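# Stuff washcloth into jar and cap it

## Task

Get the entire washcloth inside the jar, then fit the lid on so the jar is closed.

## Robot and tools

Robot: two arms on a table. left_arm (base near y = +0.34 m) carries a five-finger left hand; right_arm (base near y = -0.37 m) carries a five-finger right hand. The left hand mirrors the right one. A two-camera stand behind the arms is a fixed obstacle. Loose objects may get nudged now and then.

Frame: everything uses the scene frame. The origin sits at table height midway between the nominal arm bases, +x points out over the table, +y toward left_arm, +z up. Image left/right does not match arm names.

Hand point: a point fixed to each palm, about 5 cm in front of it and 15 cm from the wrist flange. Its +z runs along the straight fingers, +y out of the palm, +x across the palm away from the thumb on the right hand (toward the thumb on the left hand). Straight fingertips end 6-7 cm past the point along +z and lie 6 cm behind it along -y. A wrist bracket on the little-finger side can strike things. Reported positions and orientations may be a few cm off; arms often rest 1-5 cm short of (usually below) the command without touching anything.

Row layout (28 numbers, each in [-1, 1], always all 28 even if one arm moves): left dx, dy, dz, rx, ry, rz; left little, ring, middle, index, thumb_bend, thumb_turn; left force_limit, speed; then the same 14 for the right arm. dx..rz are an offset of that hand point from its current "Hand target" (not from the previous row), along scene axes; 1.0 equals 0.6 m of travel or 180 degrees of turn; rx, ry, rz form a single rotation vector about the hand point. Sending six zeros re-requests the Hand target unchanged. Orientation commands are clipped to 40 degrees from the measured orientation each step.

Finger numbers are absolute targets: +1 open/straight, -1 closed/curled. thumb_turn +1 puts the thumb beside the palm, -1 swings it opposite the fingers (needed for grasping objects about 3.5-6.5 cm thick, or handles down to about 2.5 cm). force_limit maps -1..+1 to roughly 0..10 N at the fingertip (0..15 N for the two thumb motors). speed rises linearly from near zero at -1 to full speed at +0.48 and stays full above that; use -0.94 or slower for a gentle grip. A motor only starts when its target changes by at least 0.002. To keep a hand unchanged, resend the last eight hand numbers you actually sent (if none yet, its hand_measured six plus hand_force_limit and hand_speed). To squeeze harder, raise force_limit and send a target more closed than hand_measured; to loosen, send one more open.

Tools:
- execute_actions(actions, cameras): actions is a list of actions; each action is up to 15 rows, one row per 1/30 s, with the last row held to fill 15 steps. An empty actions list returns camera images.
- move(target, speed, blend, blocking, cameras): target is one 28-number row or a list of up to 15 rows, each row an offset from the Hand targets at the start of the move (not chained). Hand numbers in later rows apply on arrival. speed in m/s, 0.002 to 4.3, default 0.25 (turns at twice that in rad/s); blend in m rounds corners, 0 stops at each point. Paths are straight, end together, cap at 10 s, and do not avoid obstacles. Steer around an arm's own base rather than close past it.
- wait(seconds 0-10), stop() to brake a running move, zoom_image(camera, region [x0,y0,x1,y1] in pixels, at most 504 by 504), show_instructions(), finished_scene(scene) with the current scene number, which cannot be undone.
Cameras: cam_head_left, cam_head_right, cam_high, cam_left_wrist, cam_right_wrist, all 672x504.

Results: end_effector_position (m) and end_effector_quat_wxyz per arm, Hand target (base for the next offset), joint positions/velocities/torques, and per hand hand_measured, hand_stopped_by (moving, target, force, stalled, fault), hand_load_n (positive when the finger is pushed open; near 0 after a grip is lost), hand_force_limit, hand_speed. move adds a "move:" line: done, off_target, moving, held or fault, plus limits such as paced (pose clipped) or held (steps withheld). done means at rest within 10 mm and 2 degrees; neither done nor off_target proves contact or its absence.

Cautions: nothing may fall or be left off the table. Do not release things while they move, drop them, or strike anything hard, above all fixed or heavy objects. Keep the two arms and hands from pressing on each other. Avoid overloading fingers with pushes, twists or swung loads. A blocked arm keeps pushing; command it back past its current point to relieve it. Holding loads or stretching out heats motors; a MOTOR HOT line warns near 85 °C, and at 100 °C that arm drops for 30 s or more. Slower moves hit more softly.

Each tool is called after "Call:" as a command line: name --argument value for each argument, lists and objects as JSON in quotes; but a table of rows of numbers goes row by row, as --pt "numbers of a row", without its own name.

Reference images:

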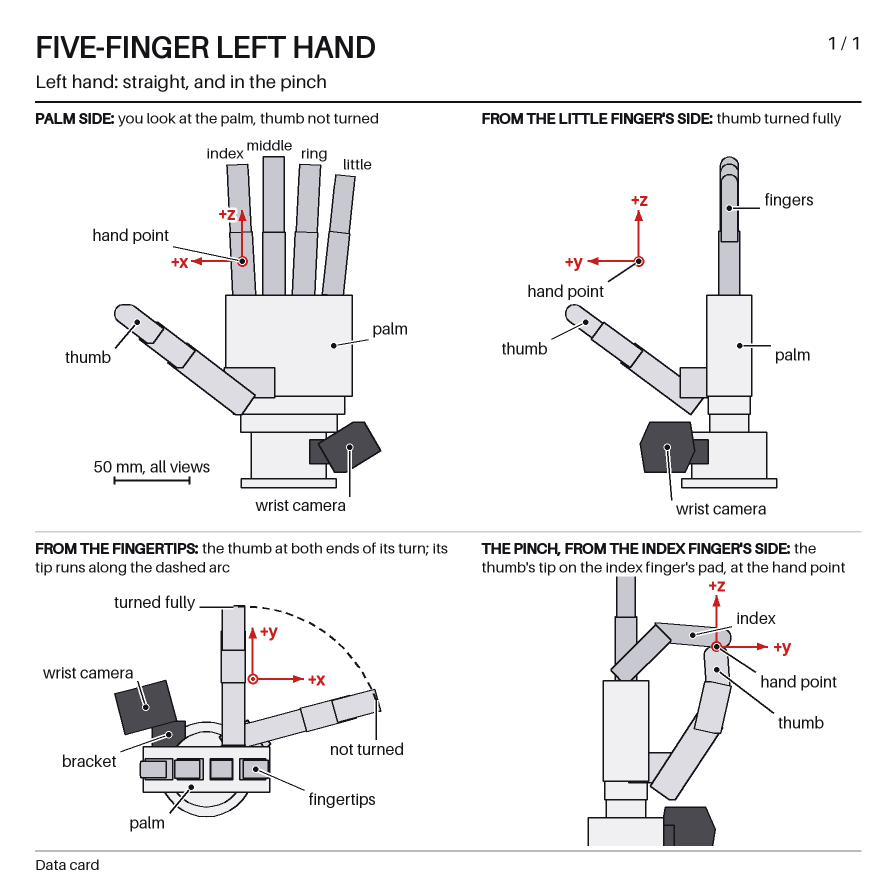

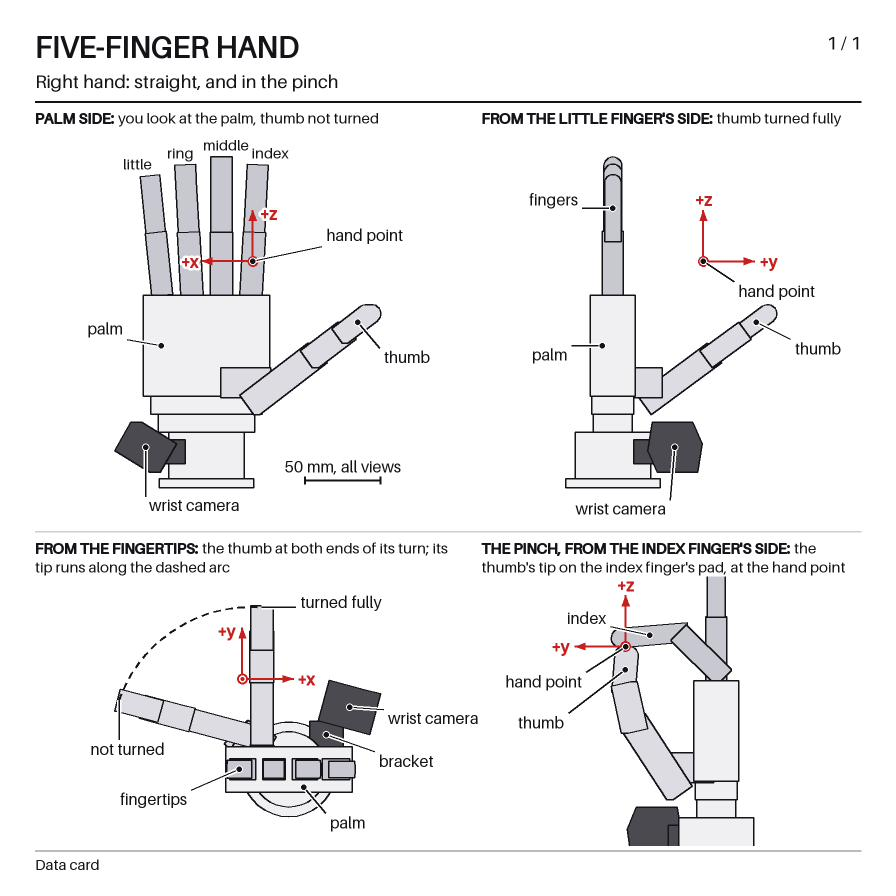

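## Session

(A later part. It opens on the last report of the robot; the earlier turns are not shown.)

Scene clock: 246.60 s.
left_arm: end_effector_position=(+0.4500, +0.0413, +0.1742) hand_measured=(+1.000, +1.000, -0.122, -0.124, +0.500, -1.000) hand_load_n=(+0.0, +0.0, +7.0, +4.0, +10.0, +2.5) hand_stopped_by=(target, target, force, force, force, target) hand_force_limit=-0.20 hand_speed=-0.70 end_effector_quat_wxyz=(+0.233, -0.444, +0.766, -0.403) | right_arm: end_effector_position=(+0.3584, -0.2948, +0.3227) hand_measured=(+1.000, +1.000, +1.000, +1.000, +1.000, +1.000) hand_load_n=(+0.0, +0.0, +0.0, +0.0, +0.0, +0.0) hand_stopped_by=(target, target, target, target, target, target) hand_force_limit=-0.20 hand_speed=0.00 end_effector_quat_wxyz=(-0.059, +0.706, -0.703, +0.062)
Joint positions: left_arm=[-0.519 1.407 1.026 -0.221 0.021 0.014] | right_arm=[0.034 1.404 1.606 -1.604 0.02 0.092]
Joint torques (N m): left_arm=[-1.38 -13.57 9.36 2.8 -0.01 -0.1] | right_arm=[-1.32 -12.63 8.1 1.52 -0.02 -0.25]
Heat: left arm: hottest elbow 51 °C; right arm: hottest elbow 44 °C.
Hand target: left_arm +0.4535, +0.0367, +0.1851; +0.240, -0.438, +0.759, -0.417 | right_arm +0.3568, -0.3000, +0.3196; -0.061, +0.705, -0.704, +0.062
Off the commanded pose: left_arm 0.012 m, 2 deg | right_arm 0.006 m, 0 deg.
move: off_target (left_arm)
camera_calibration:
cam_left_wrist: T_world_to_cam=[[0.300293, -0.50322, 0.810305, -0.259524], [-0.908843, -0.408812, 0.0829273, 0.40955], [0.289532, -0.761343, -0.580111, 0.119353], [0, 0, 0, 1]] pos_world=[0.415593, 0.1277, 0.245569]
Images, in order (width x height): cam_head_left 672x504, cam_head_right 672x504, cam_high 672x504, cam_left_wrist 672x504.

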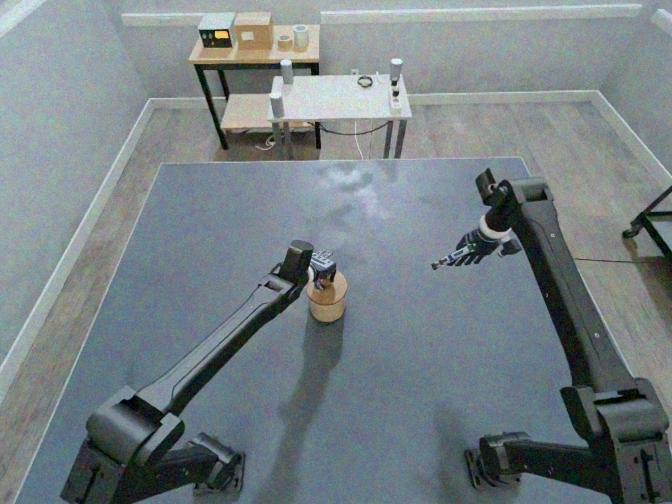

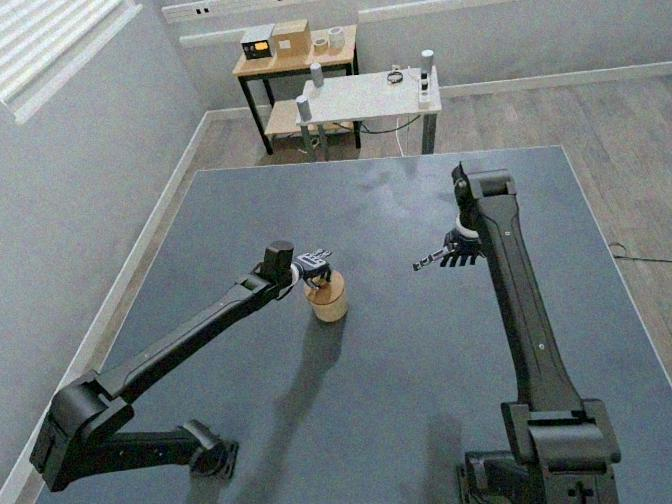

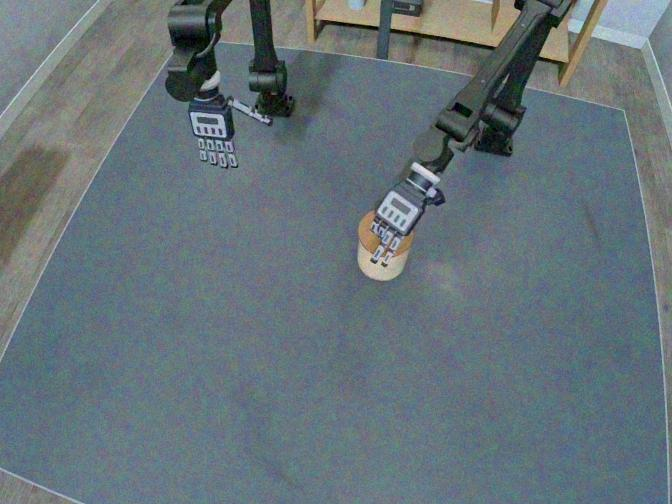

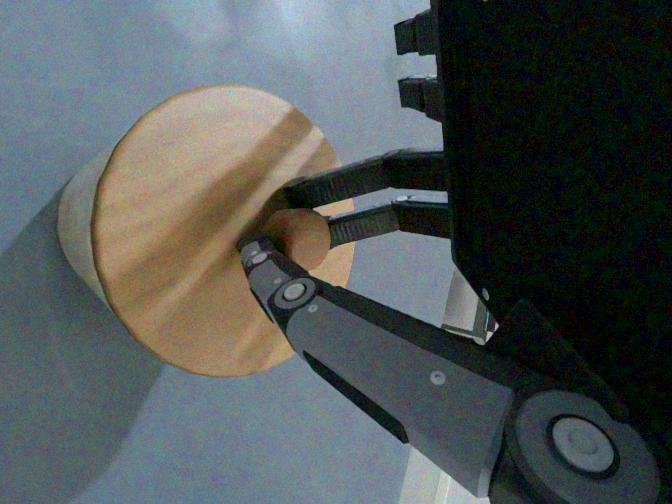

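Call:
move --target '[0.0, 0.0025, -0.018, 0, 0, 0, 1, 1, -0.6, -0.6, 0.1, -1, -0.2, -0.7, 0, 0, 0, 0, 0, 0, 1, 1, 1, 1, 1, 1, -0.2, 0]' --speed 0.05 --cameras '["cam_head_left", "cam_head_right", "cam_high", "cam_left_wrist"]'

Call:
zoom_image --camera "cam_head_left" --region '[296, 250, 356, 325]'

Call:
zoom_image --camera "cam_high" --region '[350, 200, 430, 285]'

Scene clock: 251.97 s.
left_arm: end_effector_position=(+0.4499, +0.0409, +0.1705) hand_measured=(+1.000, +1.000, -0.122, -0.124, +0.500, -1.000) hand_load_n=(-0.5, +0.0, +7.0, +5.5, +9.5, +3.5) hand_stopped_by=(target, target, force, force, force, target) hand_force_limit=-0.20 hand_speed=-0.70 end_effector_quat_wxyz=(+0.236, -0.442, +0.763, -0.408) | right_arm: end_effector_position=(+0.3584, -0.2948, +0.3227) hand_measured=(+1.000, +1.000, +1.000, +1.000, +1.000, +1.000) hand_load_n=(+0.0, +0.0, +0.0, +0.0, +0.0, +0.0) hand_stopped_by=(target, target, target, target, target, target) hand_force_limit=-0.20 hand_speed=0.00 end_effector_quat_wxyz=(-0.059, +0.706, -0.703, +0.062)
Joint positions: left_arm=[-0.519 1.407 1.008 -0.19 0.023 0.014] | right_arm=[0.034 1.404 1.606 -1.604 0.02 0.092]
Joint torques (N m): left_arm=[-1.03 -12.69 9.06 2.88 0.01 -0.08] | right_arm=[-1.38 -12.63 8.1 1.52 -0.03 -0.25]
Heat: left arm: hottest elbow 51 °C; right arm: hottest elbow 44 °C.
Hand target: left_arm +0.4535, +0.0382, +0.1745; +0.240, -0.438, +0.759, -0.417 | right_arm +0.3568, -0.3000, +0.3196; -0.061, +0.705, -0.704, +0.062
Off the commanded pose: left_arm 0.006 m, 1 deg | right_arm 0.006 m, 0 deg.
move: done
camera_calibration:
cam_left_wrist: T_world_to_cam=[[0.290383, -0.497752, 0.817264, -0.253591], [-0.91038, -0.406787, 0.0757163, 0.411449], [0.294765, -0.766007, -0.571267, 0.113385], [0, 0, 0, 1]] pos_world=[0.414792, 0.128001, 0.24087]
Images, in order (width x height): cam_head_left 672x504, cam_head_right 672x504, cam_high 672x504, cam_left_wrist 672x504.

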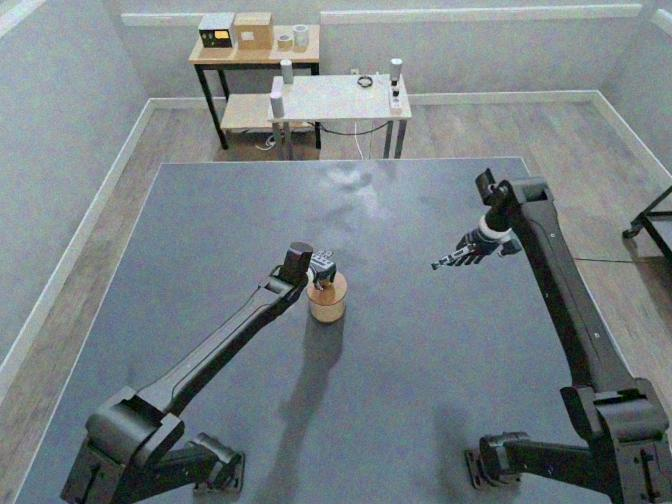

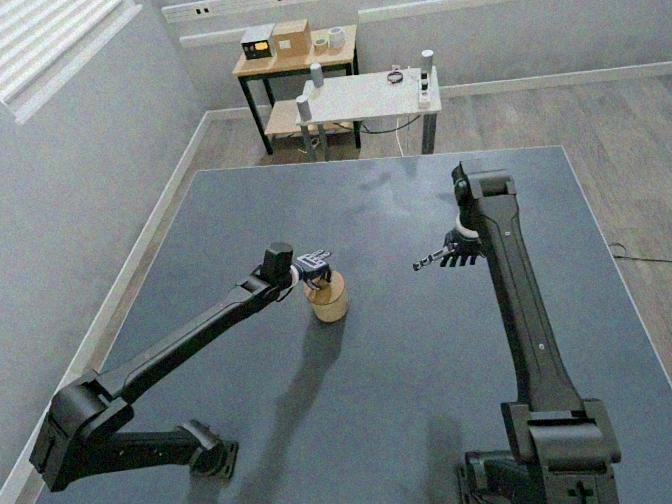

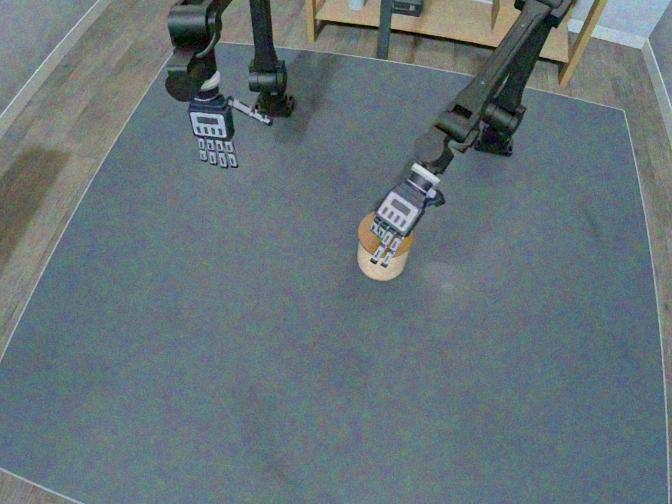

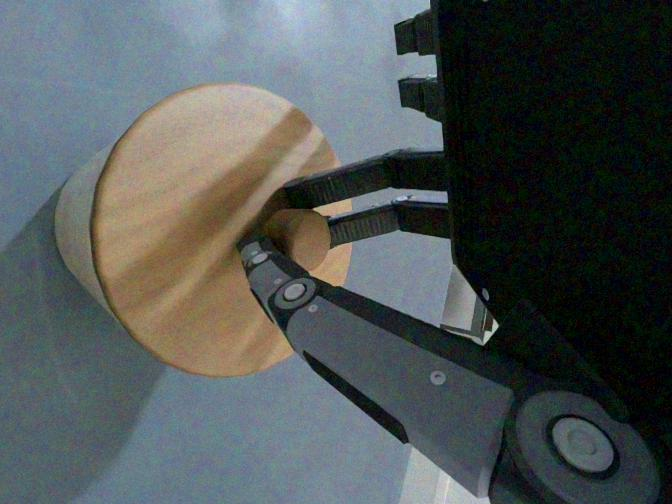

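Scaled by 6.720 from the camera's 672x504 image, which has a finer 960x720 frame.

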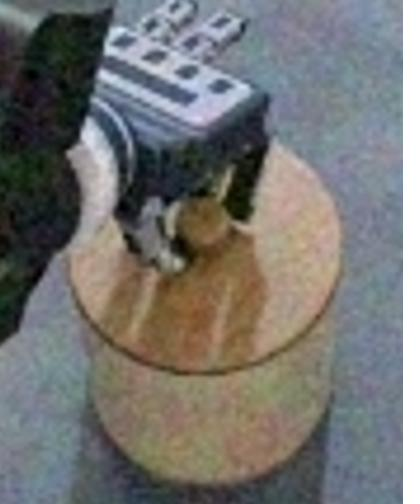

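Scaled by 5.929 from the camera's 672x504 image, which has a finer 960x720 frame.

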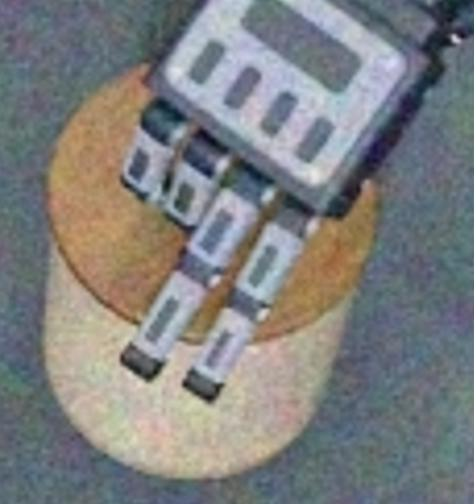

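Call:
move --target '[0.0, 0.003, -0.02, 0.003, 0.005, 0, 1, 1, -0.6, -0.6, 0.1, -1, -0.2, -0.7, 0, 0, 0, 0, 0, 0, 1, 1, 1, 1, 1, 1, -0.2, 0]' --speed 0.05 --cameras '["cam_head_left", "cam_head_right", "cam_high", "cam_left_wrist"]'

Call:
zoom_image --camera "cam_head_left" --region '[296, 250, 356, 325]'

Call:
zoom_image --camera "cam_high" --region '[350, 200, 430, 285]'

Scene clock: 257.37 s.
left_arm: end_effector_position=(+0.4497, +0.0407, +0.1694) hand_measured=(+1.000, +1.000, -0.122, -0.124, +0.500, -1.000) hand_load_n=(+0.0, -0.5, +7.5, +6.0, +8.5, +2.5) hand_stopped_by=(target, target, force, force, force, target) hand_force_limit=-0.20 hand_speed=-0.70 end_effector_quat_wxyz=(+0.236, -0.441, +0.763, -0.410) | right_arm: end_effector_position=(+0.3584, -0.2948, +0.3227) hand_measured=(+1.000, +1.000, +1.000, +1.000, +1.000, +1.000) hand_load_n=(+0.0, +0.0, +0.0, +0.0, +0.0, +0.0) hand_stopped_by=(target, target, target, target, target, target) hand_force_limit=-0.20 hand_speed=0.00 end_effector_quat_wxyz=(-0.059, +0.706, -0.703, +0.062)
Joint positions: left_arm=[-0.519 1.407 1.003 -0.182 0.024 0.014] | right_arm=[0.034 1.404 1.606 -1.604 0.02 0.092]
Joint torques (N m): left_arm=[-0.91 -11.28 8.81 2.71 0.04 -0.06] | right_arm=[-1.32 -12.63 8.12 1.52 -0.03 -0.25]
Heat: left arm: hottest elbow 51 °C; right arm: hottest elbow 44 °C.
Hand target: left_arm +0.4534, +0.0400, +0.1623; +0.236, -0.440, +0.763, -0.410 | right_arm +0.3568, -0.3000, +0.3196; -0.061, +0.705, -0.704, +0.062
Off the commanded pose: left_arm 0.008 m, 0 deg | right_arm 0.006 m, 0 deg.
move: done
camera_calibration:
cam_left_wrist: T_world_to_cam=[[0.287602, -0.496192, 0.819193, -0.251868], [-0.911102, -0.405431, 0.0742966, 0.411749], [0.295261, -0.767736, -0.568685, 0.112069], [0, 0, 0, 1]] pos_world=[0.414493, 0.128, 0.239469]
Images, in order (width x height): cam_head_left 672x504, cam_head_right 672x504, cam_high 672x504, cam_left_wrist 672x504.

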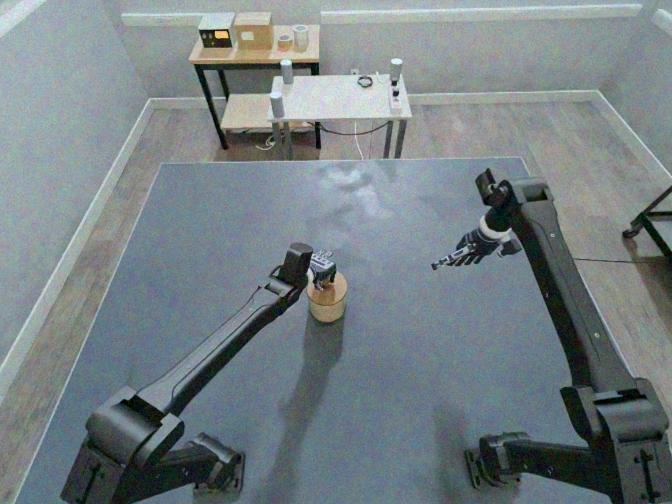

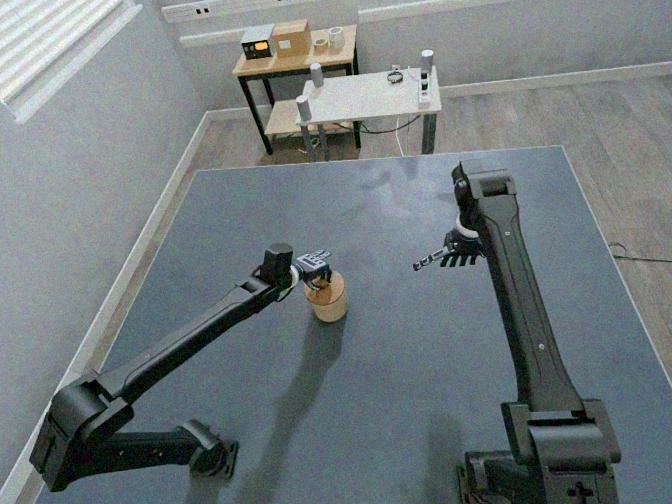

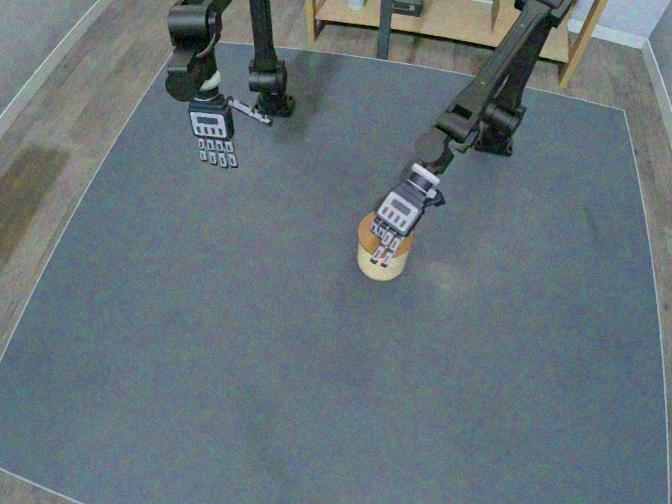

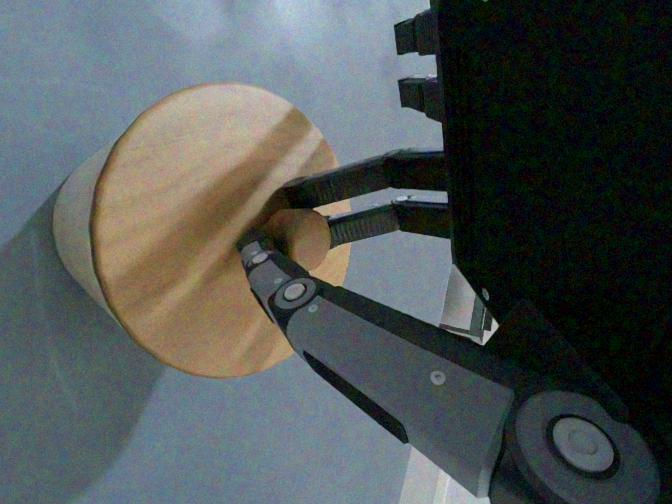

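Scaled by 6.720 from the camera's 672x504 image, which has a finer 960x720 frame.

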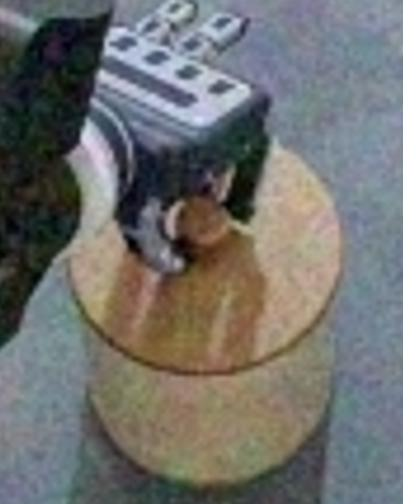

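Scaled by 5.929 from the camera's 672x504 image, which has a finer 960x720 frame.

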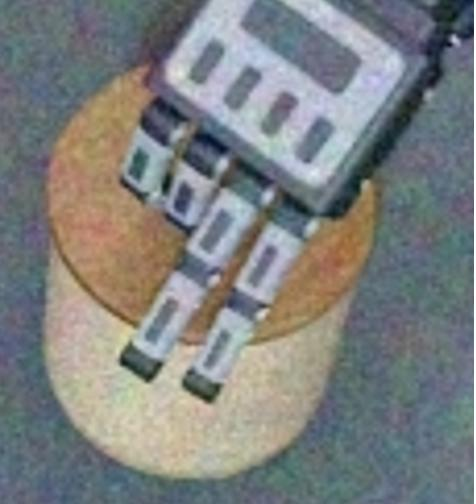

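Call:
zoom_image --camera "cam_head_right" --region '[298, 268, 352, 326]'

Call:
zoom_image --camera "cam_head_left" --region '[302, 284, 352, 326]'

Call:
zoom_image --camera "cam_left_wrist" --region '[40, 80, 240, 390]'

Scaled by 8.690 from the camera's 672x504 image, which has a finer 960x720 frame.

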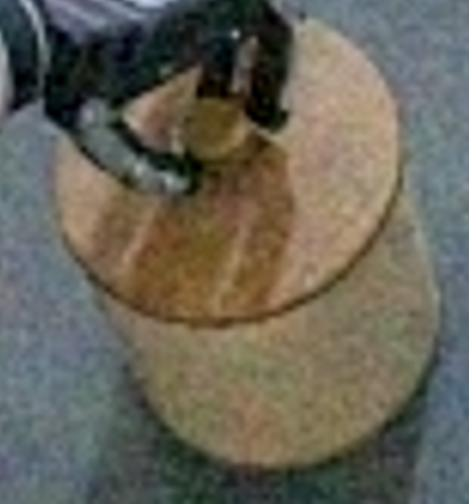

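Scaled by 10.080 from the camera's 672x504 image, which has a finer 960x720 frame.

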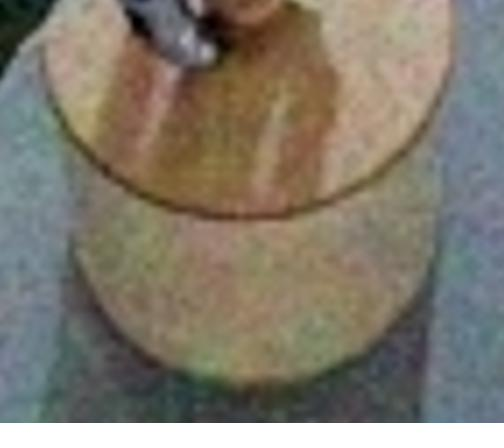

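Scaled by 1.626 from the camera's 672x504 image, which has a finer 960x720 frame.

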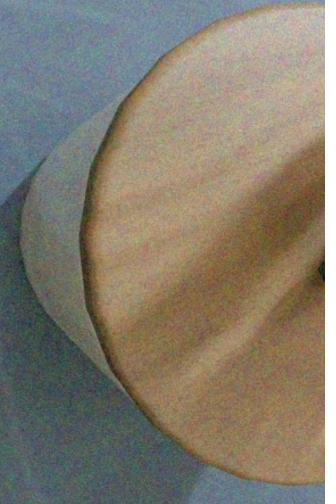

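Call:
move --target '[0.0, 0.002, -0.03, 0, 0, 0, 1, 1, -0.6, -0.6, 0.1, -1, -0.2, -0.7, 0, 0, 0, 0, 0, 0, 1, 1, 1, 1, 1, 1, -0.2, 0]' --speed 0.05 --cameras '["cam_head_left", "cam_head_right", "cam_high", "cam_left_wrist"]'

Call:
zoom_image --camera "cam_head_left" --region '[296, 250, 356, 325]'

Call:
zoom_image --camera "cam_high" --region '[350, 200, 430, 285]'

Scene clock: 268.60 s.
left_arm: end_effector_position=(+0.4514, +0.0398, +0.1672) hand_measured=(+1.000, +1.000, -0.122, -0.124, +0.500, -1.000) hand_load_n=(+0.0, +0.0, +4.5, +4.0, +10.0, +1.0) hand_stopped_by=(target, target, force, force, force, target) hand_force_limit=-0.20 hand_speed=-0.70 end_effector_quat_wxyz=(+0.241, -0.437, +0.757, -0.421) | right_arm: end_effector_position=(+0.3584, -0.2948, +0.3227) hand_measured=(+1.000, +1.000, +1.000, +1.000, +1.000, +1.000) hand_load_n=(+0.0, +0.0, +0.0, +0.0, -0.5, +0.0) hand_stopped_by=(target, target, target, target, target, target) hand_force_limit=-0.20 hand_speed=0.00 end_effector_quat_wxyz=(-0.059, +0.706, -0.703, +0.062)
Joint positions: left_arm=[-0.518 1.407 0.981 -0.133 0.029 0.014] | right_arm=[0.034 1.404 1.606 -1.604 0.02 0.092]
Joint torques (N m): left_arm=[-0.73 -9.47 7.97 2.8 -0.05 -0.03] | right_arm=[-1.32 -12.63 8.12 1.51 -0.03 -0.24]
Heat: left arm: hottest elbow 51 °C; right arm: hottest elbow 44 °C.
Hand target: left_arm +0.4534, +0.0413, +0.1443; +0.236, -0.440, +0.763, -0.410 | right_arm +0.3568, -0.3000, +0.3196; -0.061, +0.705, -0.704, +0.062
Off the commanded pose: left_arm 0.023 m, 2 deg | right_arm 0.006 m, 0 deg.
move: off_target (left_arm)
camera_calibration:
cam_left_wrist: T_world_to_cam=[[0.26746, -0.484226, 0.833061, -0.244765], [-0.91355, -0.402361, 0.0594255, 0.416596], [0.306416, -0.776937, -0.54998, 0.101684], [0, 0, 0, 1]] pos_world=[0.414889, 0.128103, 0.235072]
Images, in order (width x height): cam_head_left 672x504, cam_head_right 672x504, cam_high 672x504, cam_left_wrist 672x504.

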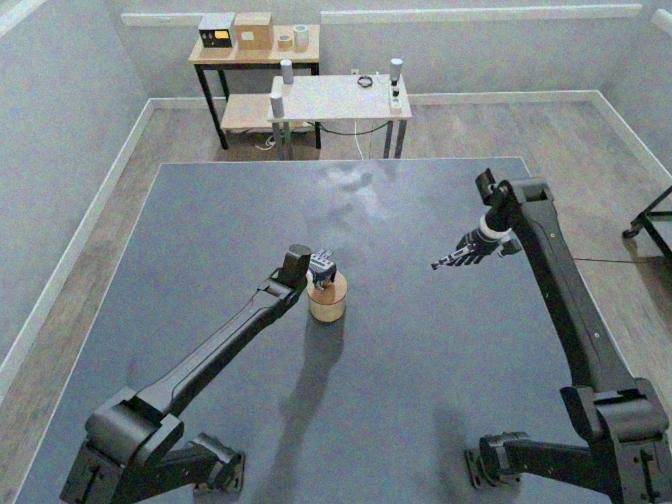

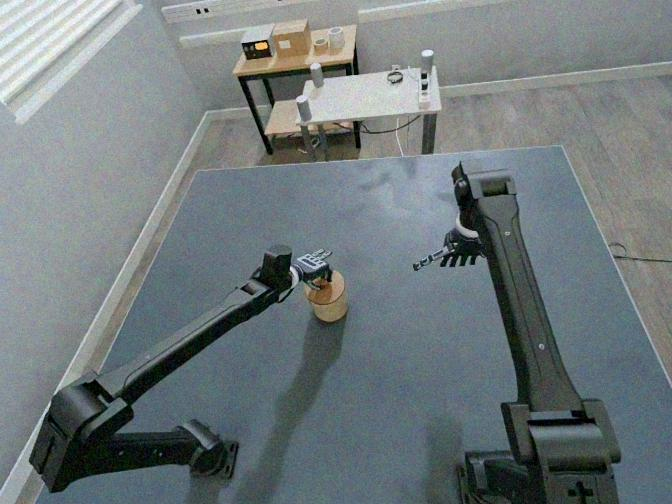

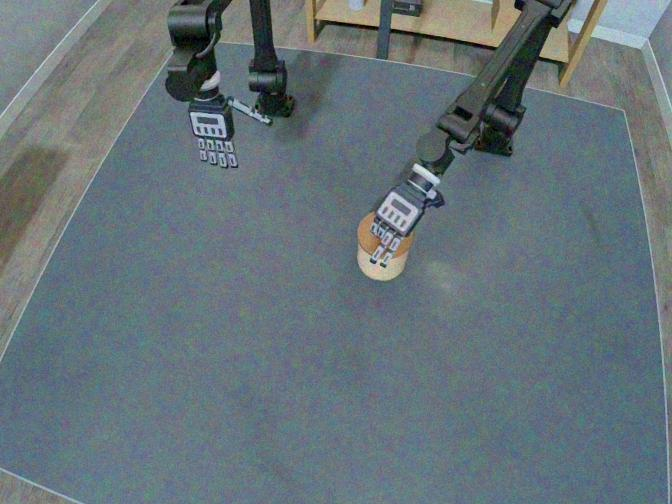

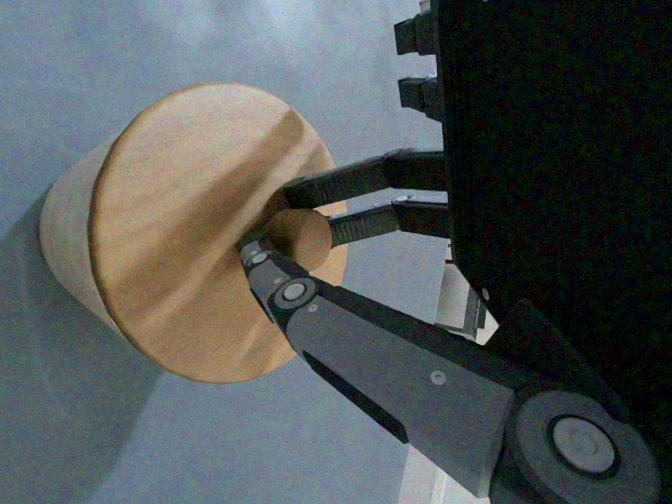

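Scaled by 6.720 from the camera's 672x504 image, which has a finer 960x720 frame.

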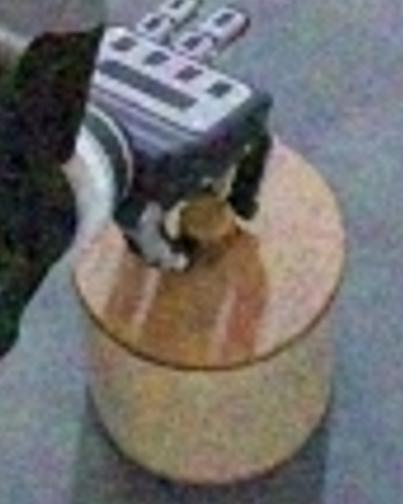

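Scaled by 5.929 from the camera's 672x504 image, which has a finer 960x720 frame.

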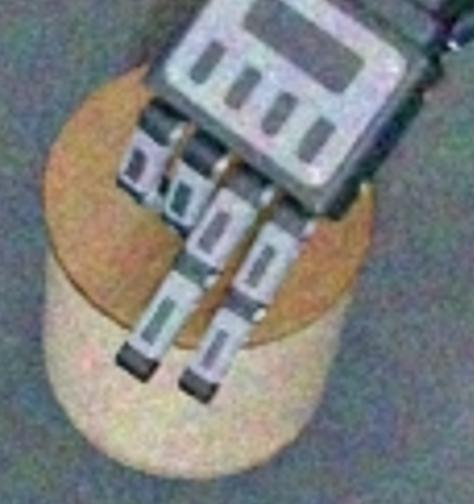

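Call:
move --pt "0.0327 -0.0155 0.1295 0 0 0 1 1 -0.6 -0.6 0.1 -1 -0.2 -0.7 0 0 0 0 0 0 1 1 1 1 1 1 -0.2 0" --pt "-0.0057 -0.005 0.0862 0 0 0 1 1 -0.6 -0.6 0.1 -1 -0.2 -0.7 0 0 0 0 0 0 1 1 1 1 1 1 -0.2 0" --speed 0.05 --cameras '["cam_head_left", "cam_head_right", "cam_high", "cam_left_wrist"]'

Call:
zoom_image --camera "cam_head_left" --region '[296, 250, 356, 325]'

Call:
zoom_image --camera "cam_high" --region '[350, 200, 430, 285]'

Scene clock: 283.17 s.
left_arm: end_effector_position=(+0.4472, +0.0438, +0.1802) hand_measured=(+1.000, +1.000, -0.122, -0.124, +0.500, -1.000) hand_load_n=(+0.0, +0.0, +5.5, +5.5, +10.0, +2.5) hand_stopped_by=(target, target, force, force, force, target) hand_force_limit=-0.20 hand_speed=-0.70 end_effector_quat_wxyz=(+0.227, -0.447, +0.771, -0.393) | right_arm: end_effector_position=(+0.3584, -0.2948, +0.3227) hand_measured=(+1.000, +1.000, +1.000, +1.000, +1.000, +1.000) hand_load_n=(+0.0, +0.0, +0.0, +0.0, +0.0, +0.0) hand_stopped_by=(target, target, target, target, target, target) hand_force_limit=-0.20 hand_speed=0.00 end_effector_quat_wxyz=(-0.059, +0.706, -0.703, +0.062)
Joint positions: left_arm=[-0.517 1.401 1.049 -0.277 0.023 0.014] | right_arm=[0.034 1.404 1.606 -1.604 0.02 0.092]
Joint torques (N m): left_arm=[-1.55 -14.1 9.54 2.61 -0.14 -0.11] | right_arm=[-1.32 -12.63 8.1 1.52 -0.02 -0.25]
Heat: left arm: hottest elbow 51 °C; right arm: hottest elbow 44 °C.
Hand target: left_arm +0.4501, +0.0382, +0.1960; +0.236, -0.440, +0.763, -0.410 | right_arm +0.3568, -0.3000, +0.3196; -0.061, +0.705, -0.704, +0.062
Off the commanded pose: left_arm 0.017 m, 2 deg | right_arm 0.006 m, 0 deg.
move: off_target (left_arm)
camera_calibration:
cam_left_wrist: T_world_to_cam=[[0.319432, -0.512127, 0.797301, -0.26814], [-0.906409, -0.410526, 0.099453, 0.40363], [0.276381, -0.754449, -0.595332, 0.133896], [0, 0, 0, 1]] pos_world=[0.4145, 0.129397, 0.253359]
Images, in order (width x height): cam_head_left 672x504, cam_head_right 672x504, cam_high 672x504, cam_left_wrist 672x504.

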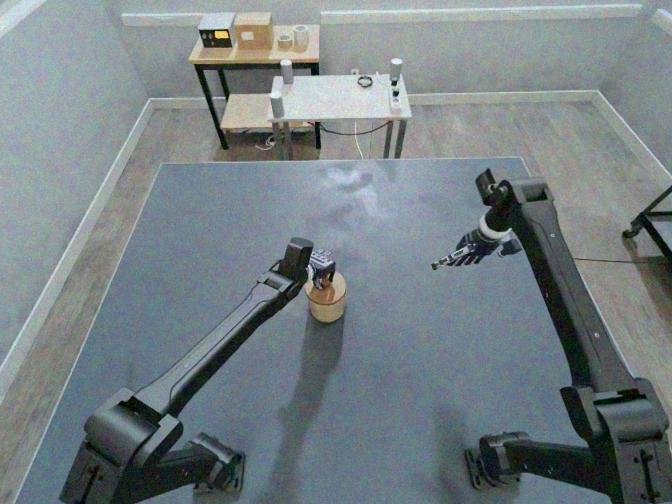

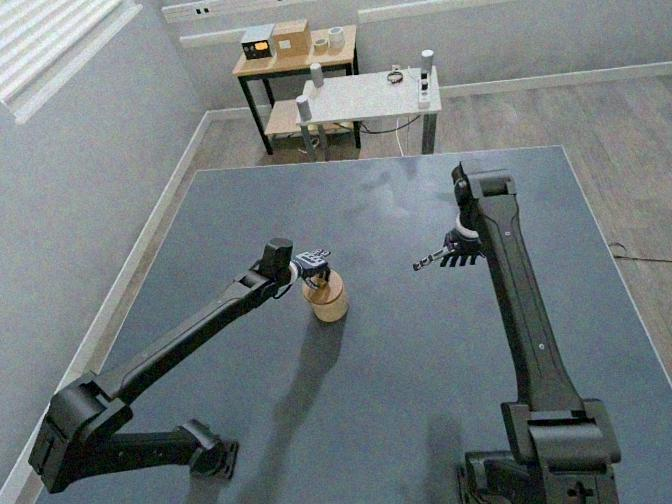

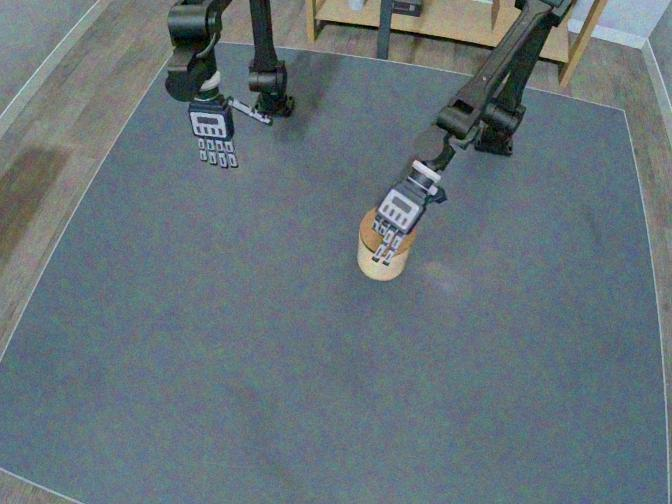

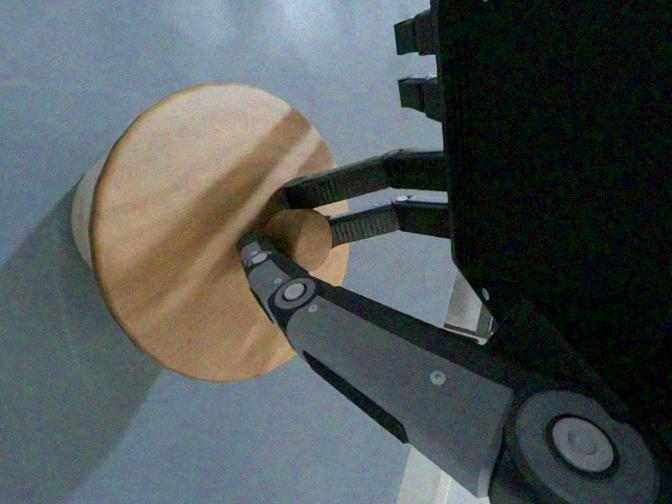

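Scaled by 6.720 from the camera's 672x504 image, which has a finer 960x720 frame.

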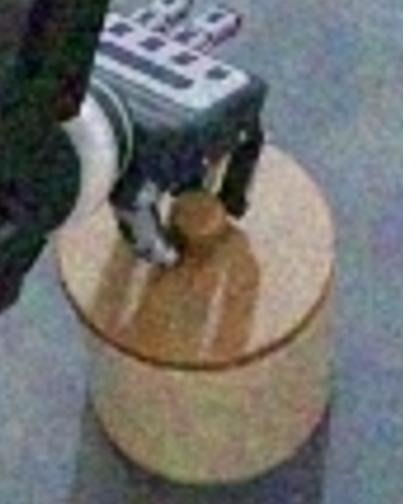

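Scaled by 5.929 from the camera's 672x504 image, which has a finer 960x720 frame.

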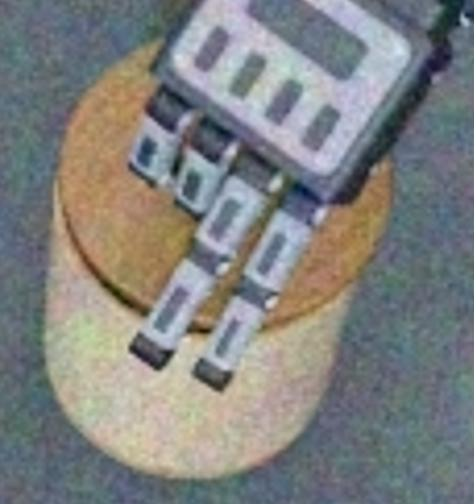

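Call:
move --target '[0.004, -0.001, -0.02, 0, 0, 0, 1, 1, -0.6, -0.6, 0.1, -1, -0.2, -0.7, 0, 0, 0, 0, 0, 0, 1, 1, 1, 1, 1, 1, -0.2, 0]' --speed 0.05 --cameras '["cam_head_left", "cam_head_right", "cam_high", "cam_left_wrist"]'

Call:
zoom_image --camera "cam_head_left" --region '[296, 250, 356, 325]'

Call:
zoom_image --camera "cam_high" --region '[350, 200, 430, 285]'

Scene clock: 287.60 s.
left_arm: end_effector_position=(+0.4489, +0.0430, +0.1785) hand_measured=(+1.000, +1.000, -0.122, -0.124, +0.500, -1.000) hand_load_n=(+0.0, +0.0, +5.5, +5.5, +10.0, +2.5) hand_stopped_by=(target, target, force, force, force, target) hand_force_limit=-0.20 hand_speed=-0.70 end_effector_quat_wxyz=(+0.231, -0.445, +0.767, -0.400) | right_arm: end_effector_position=(+0.3584, -0.2948, +0.3227) hand_measured=(+1.000, +1.000, +1.000, +1.000, +1.000, +1.000) hand_load_n=(+0.0, +0.0, +0.0, +0.0, +0.0, +0.0) hand_stopped_by=(target, target, target, target, target, target) hand_force_limit=-0.20 hand_speed=0.00 end_effector_quat_wxyz=(-0.059, +0.706, -0.703, +0.062)
Joint positions: left_arm=[-0.517 1.401 1.035 -0.245 0.023 0.014] | right_arm=[0.034 1.404 1.606 -1.604 0.02 0.092]
Joint torques (N m): left_arm=[-1.61 -12.51 9.4 2.69 -0.1 -0.08] | right_arm=[-1.32 -12.63 8.12 1.52 -0.02 -0.25]
Heat: left arm: hottest elbow 51 °C; right arm: hottest elbow 44 °C.
Hand target: left_arm +0.4524, +0.0376, +0.1840; +0.236, -0.440, +0.763, -0.410 | right_arm +0.3568, -0.3000, +0.3196; -0.061, +0.705, -0.704, +0.062
Off the commanded pose: left_arm 0.008 m, 1 deg | right_arm 0.006 m, 0 deg.
move: done
camera_calibration:
cam_left_wrist: T_world_to_cam=[[0.306486, -0.505186, 0.806755, -0.263872], [-0.907932, -0.409695, 0.0883743, 0.407502], [0.285878, -0.759564, -0.58424, 0.1258], [0, 0, 0, 1]] pos_world=[0.414894, 0.1292, 0.250365]
Images, in order (width x height): cam_head_left 672x504, cam_head_right 672x504, cam_high 672x504, cam_left_wrist 672x504.

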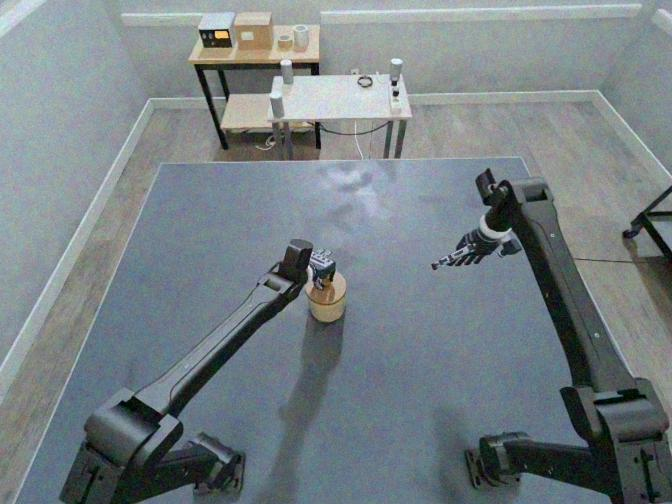

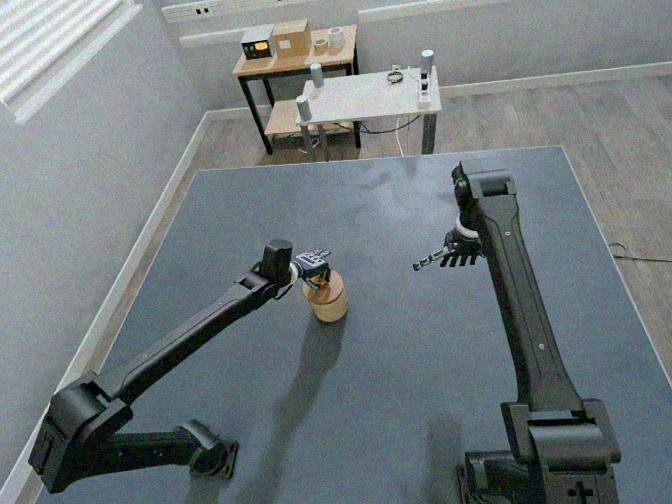

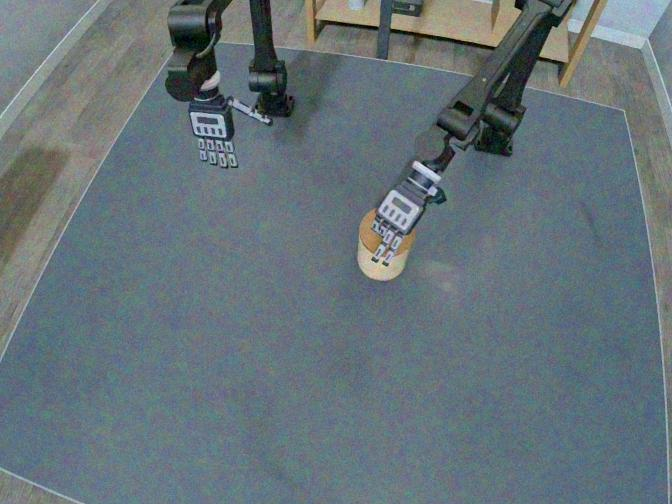

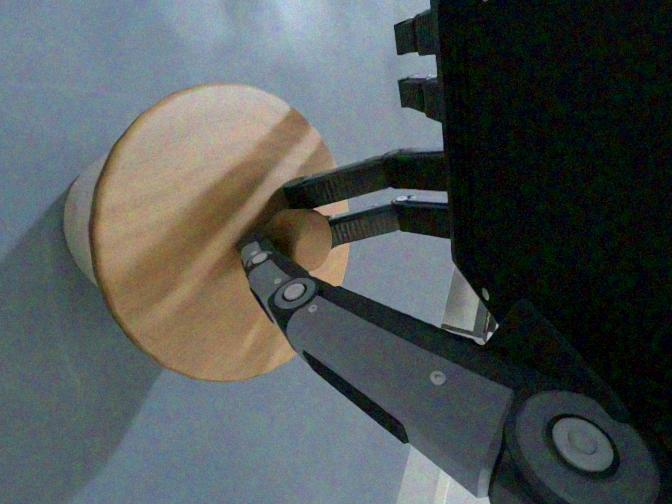

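Scaled by 6.720 from the camera's 672x504 image, which has a finer 960x720 frame.

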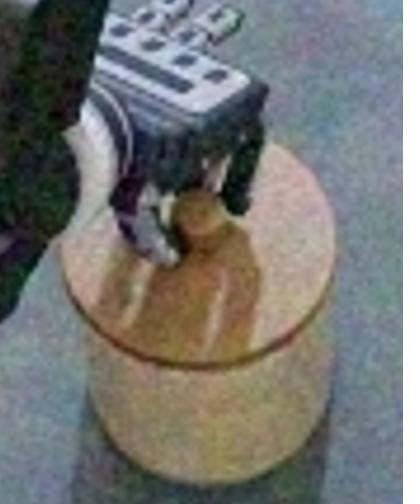

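Scaled by 5.929 from the camera's 672x504 image, which has a finer 960x720 frame.

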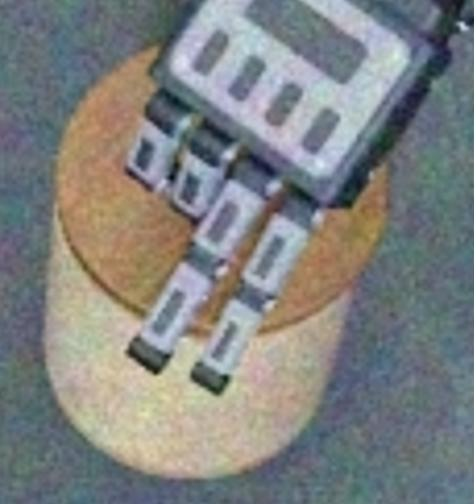

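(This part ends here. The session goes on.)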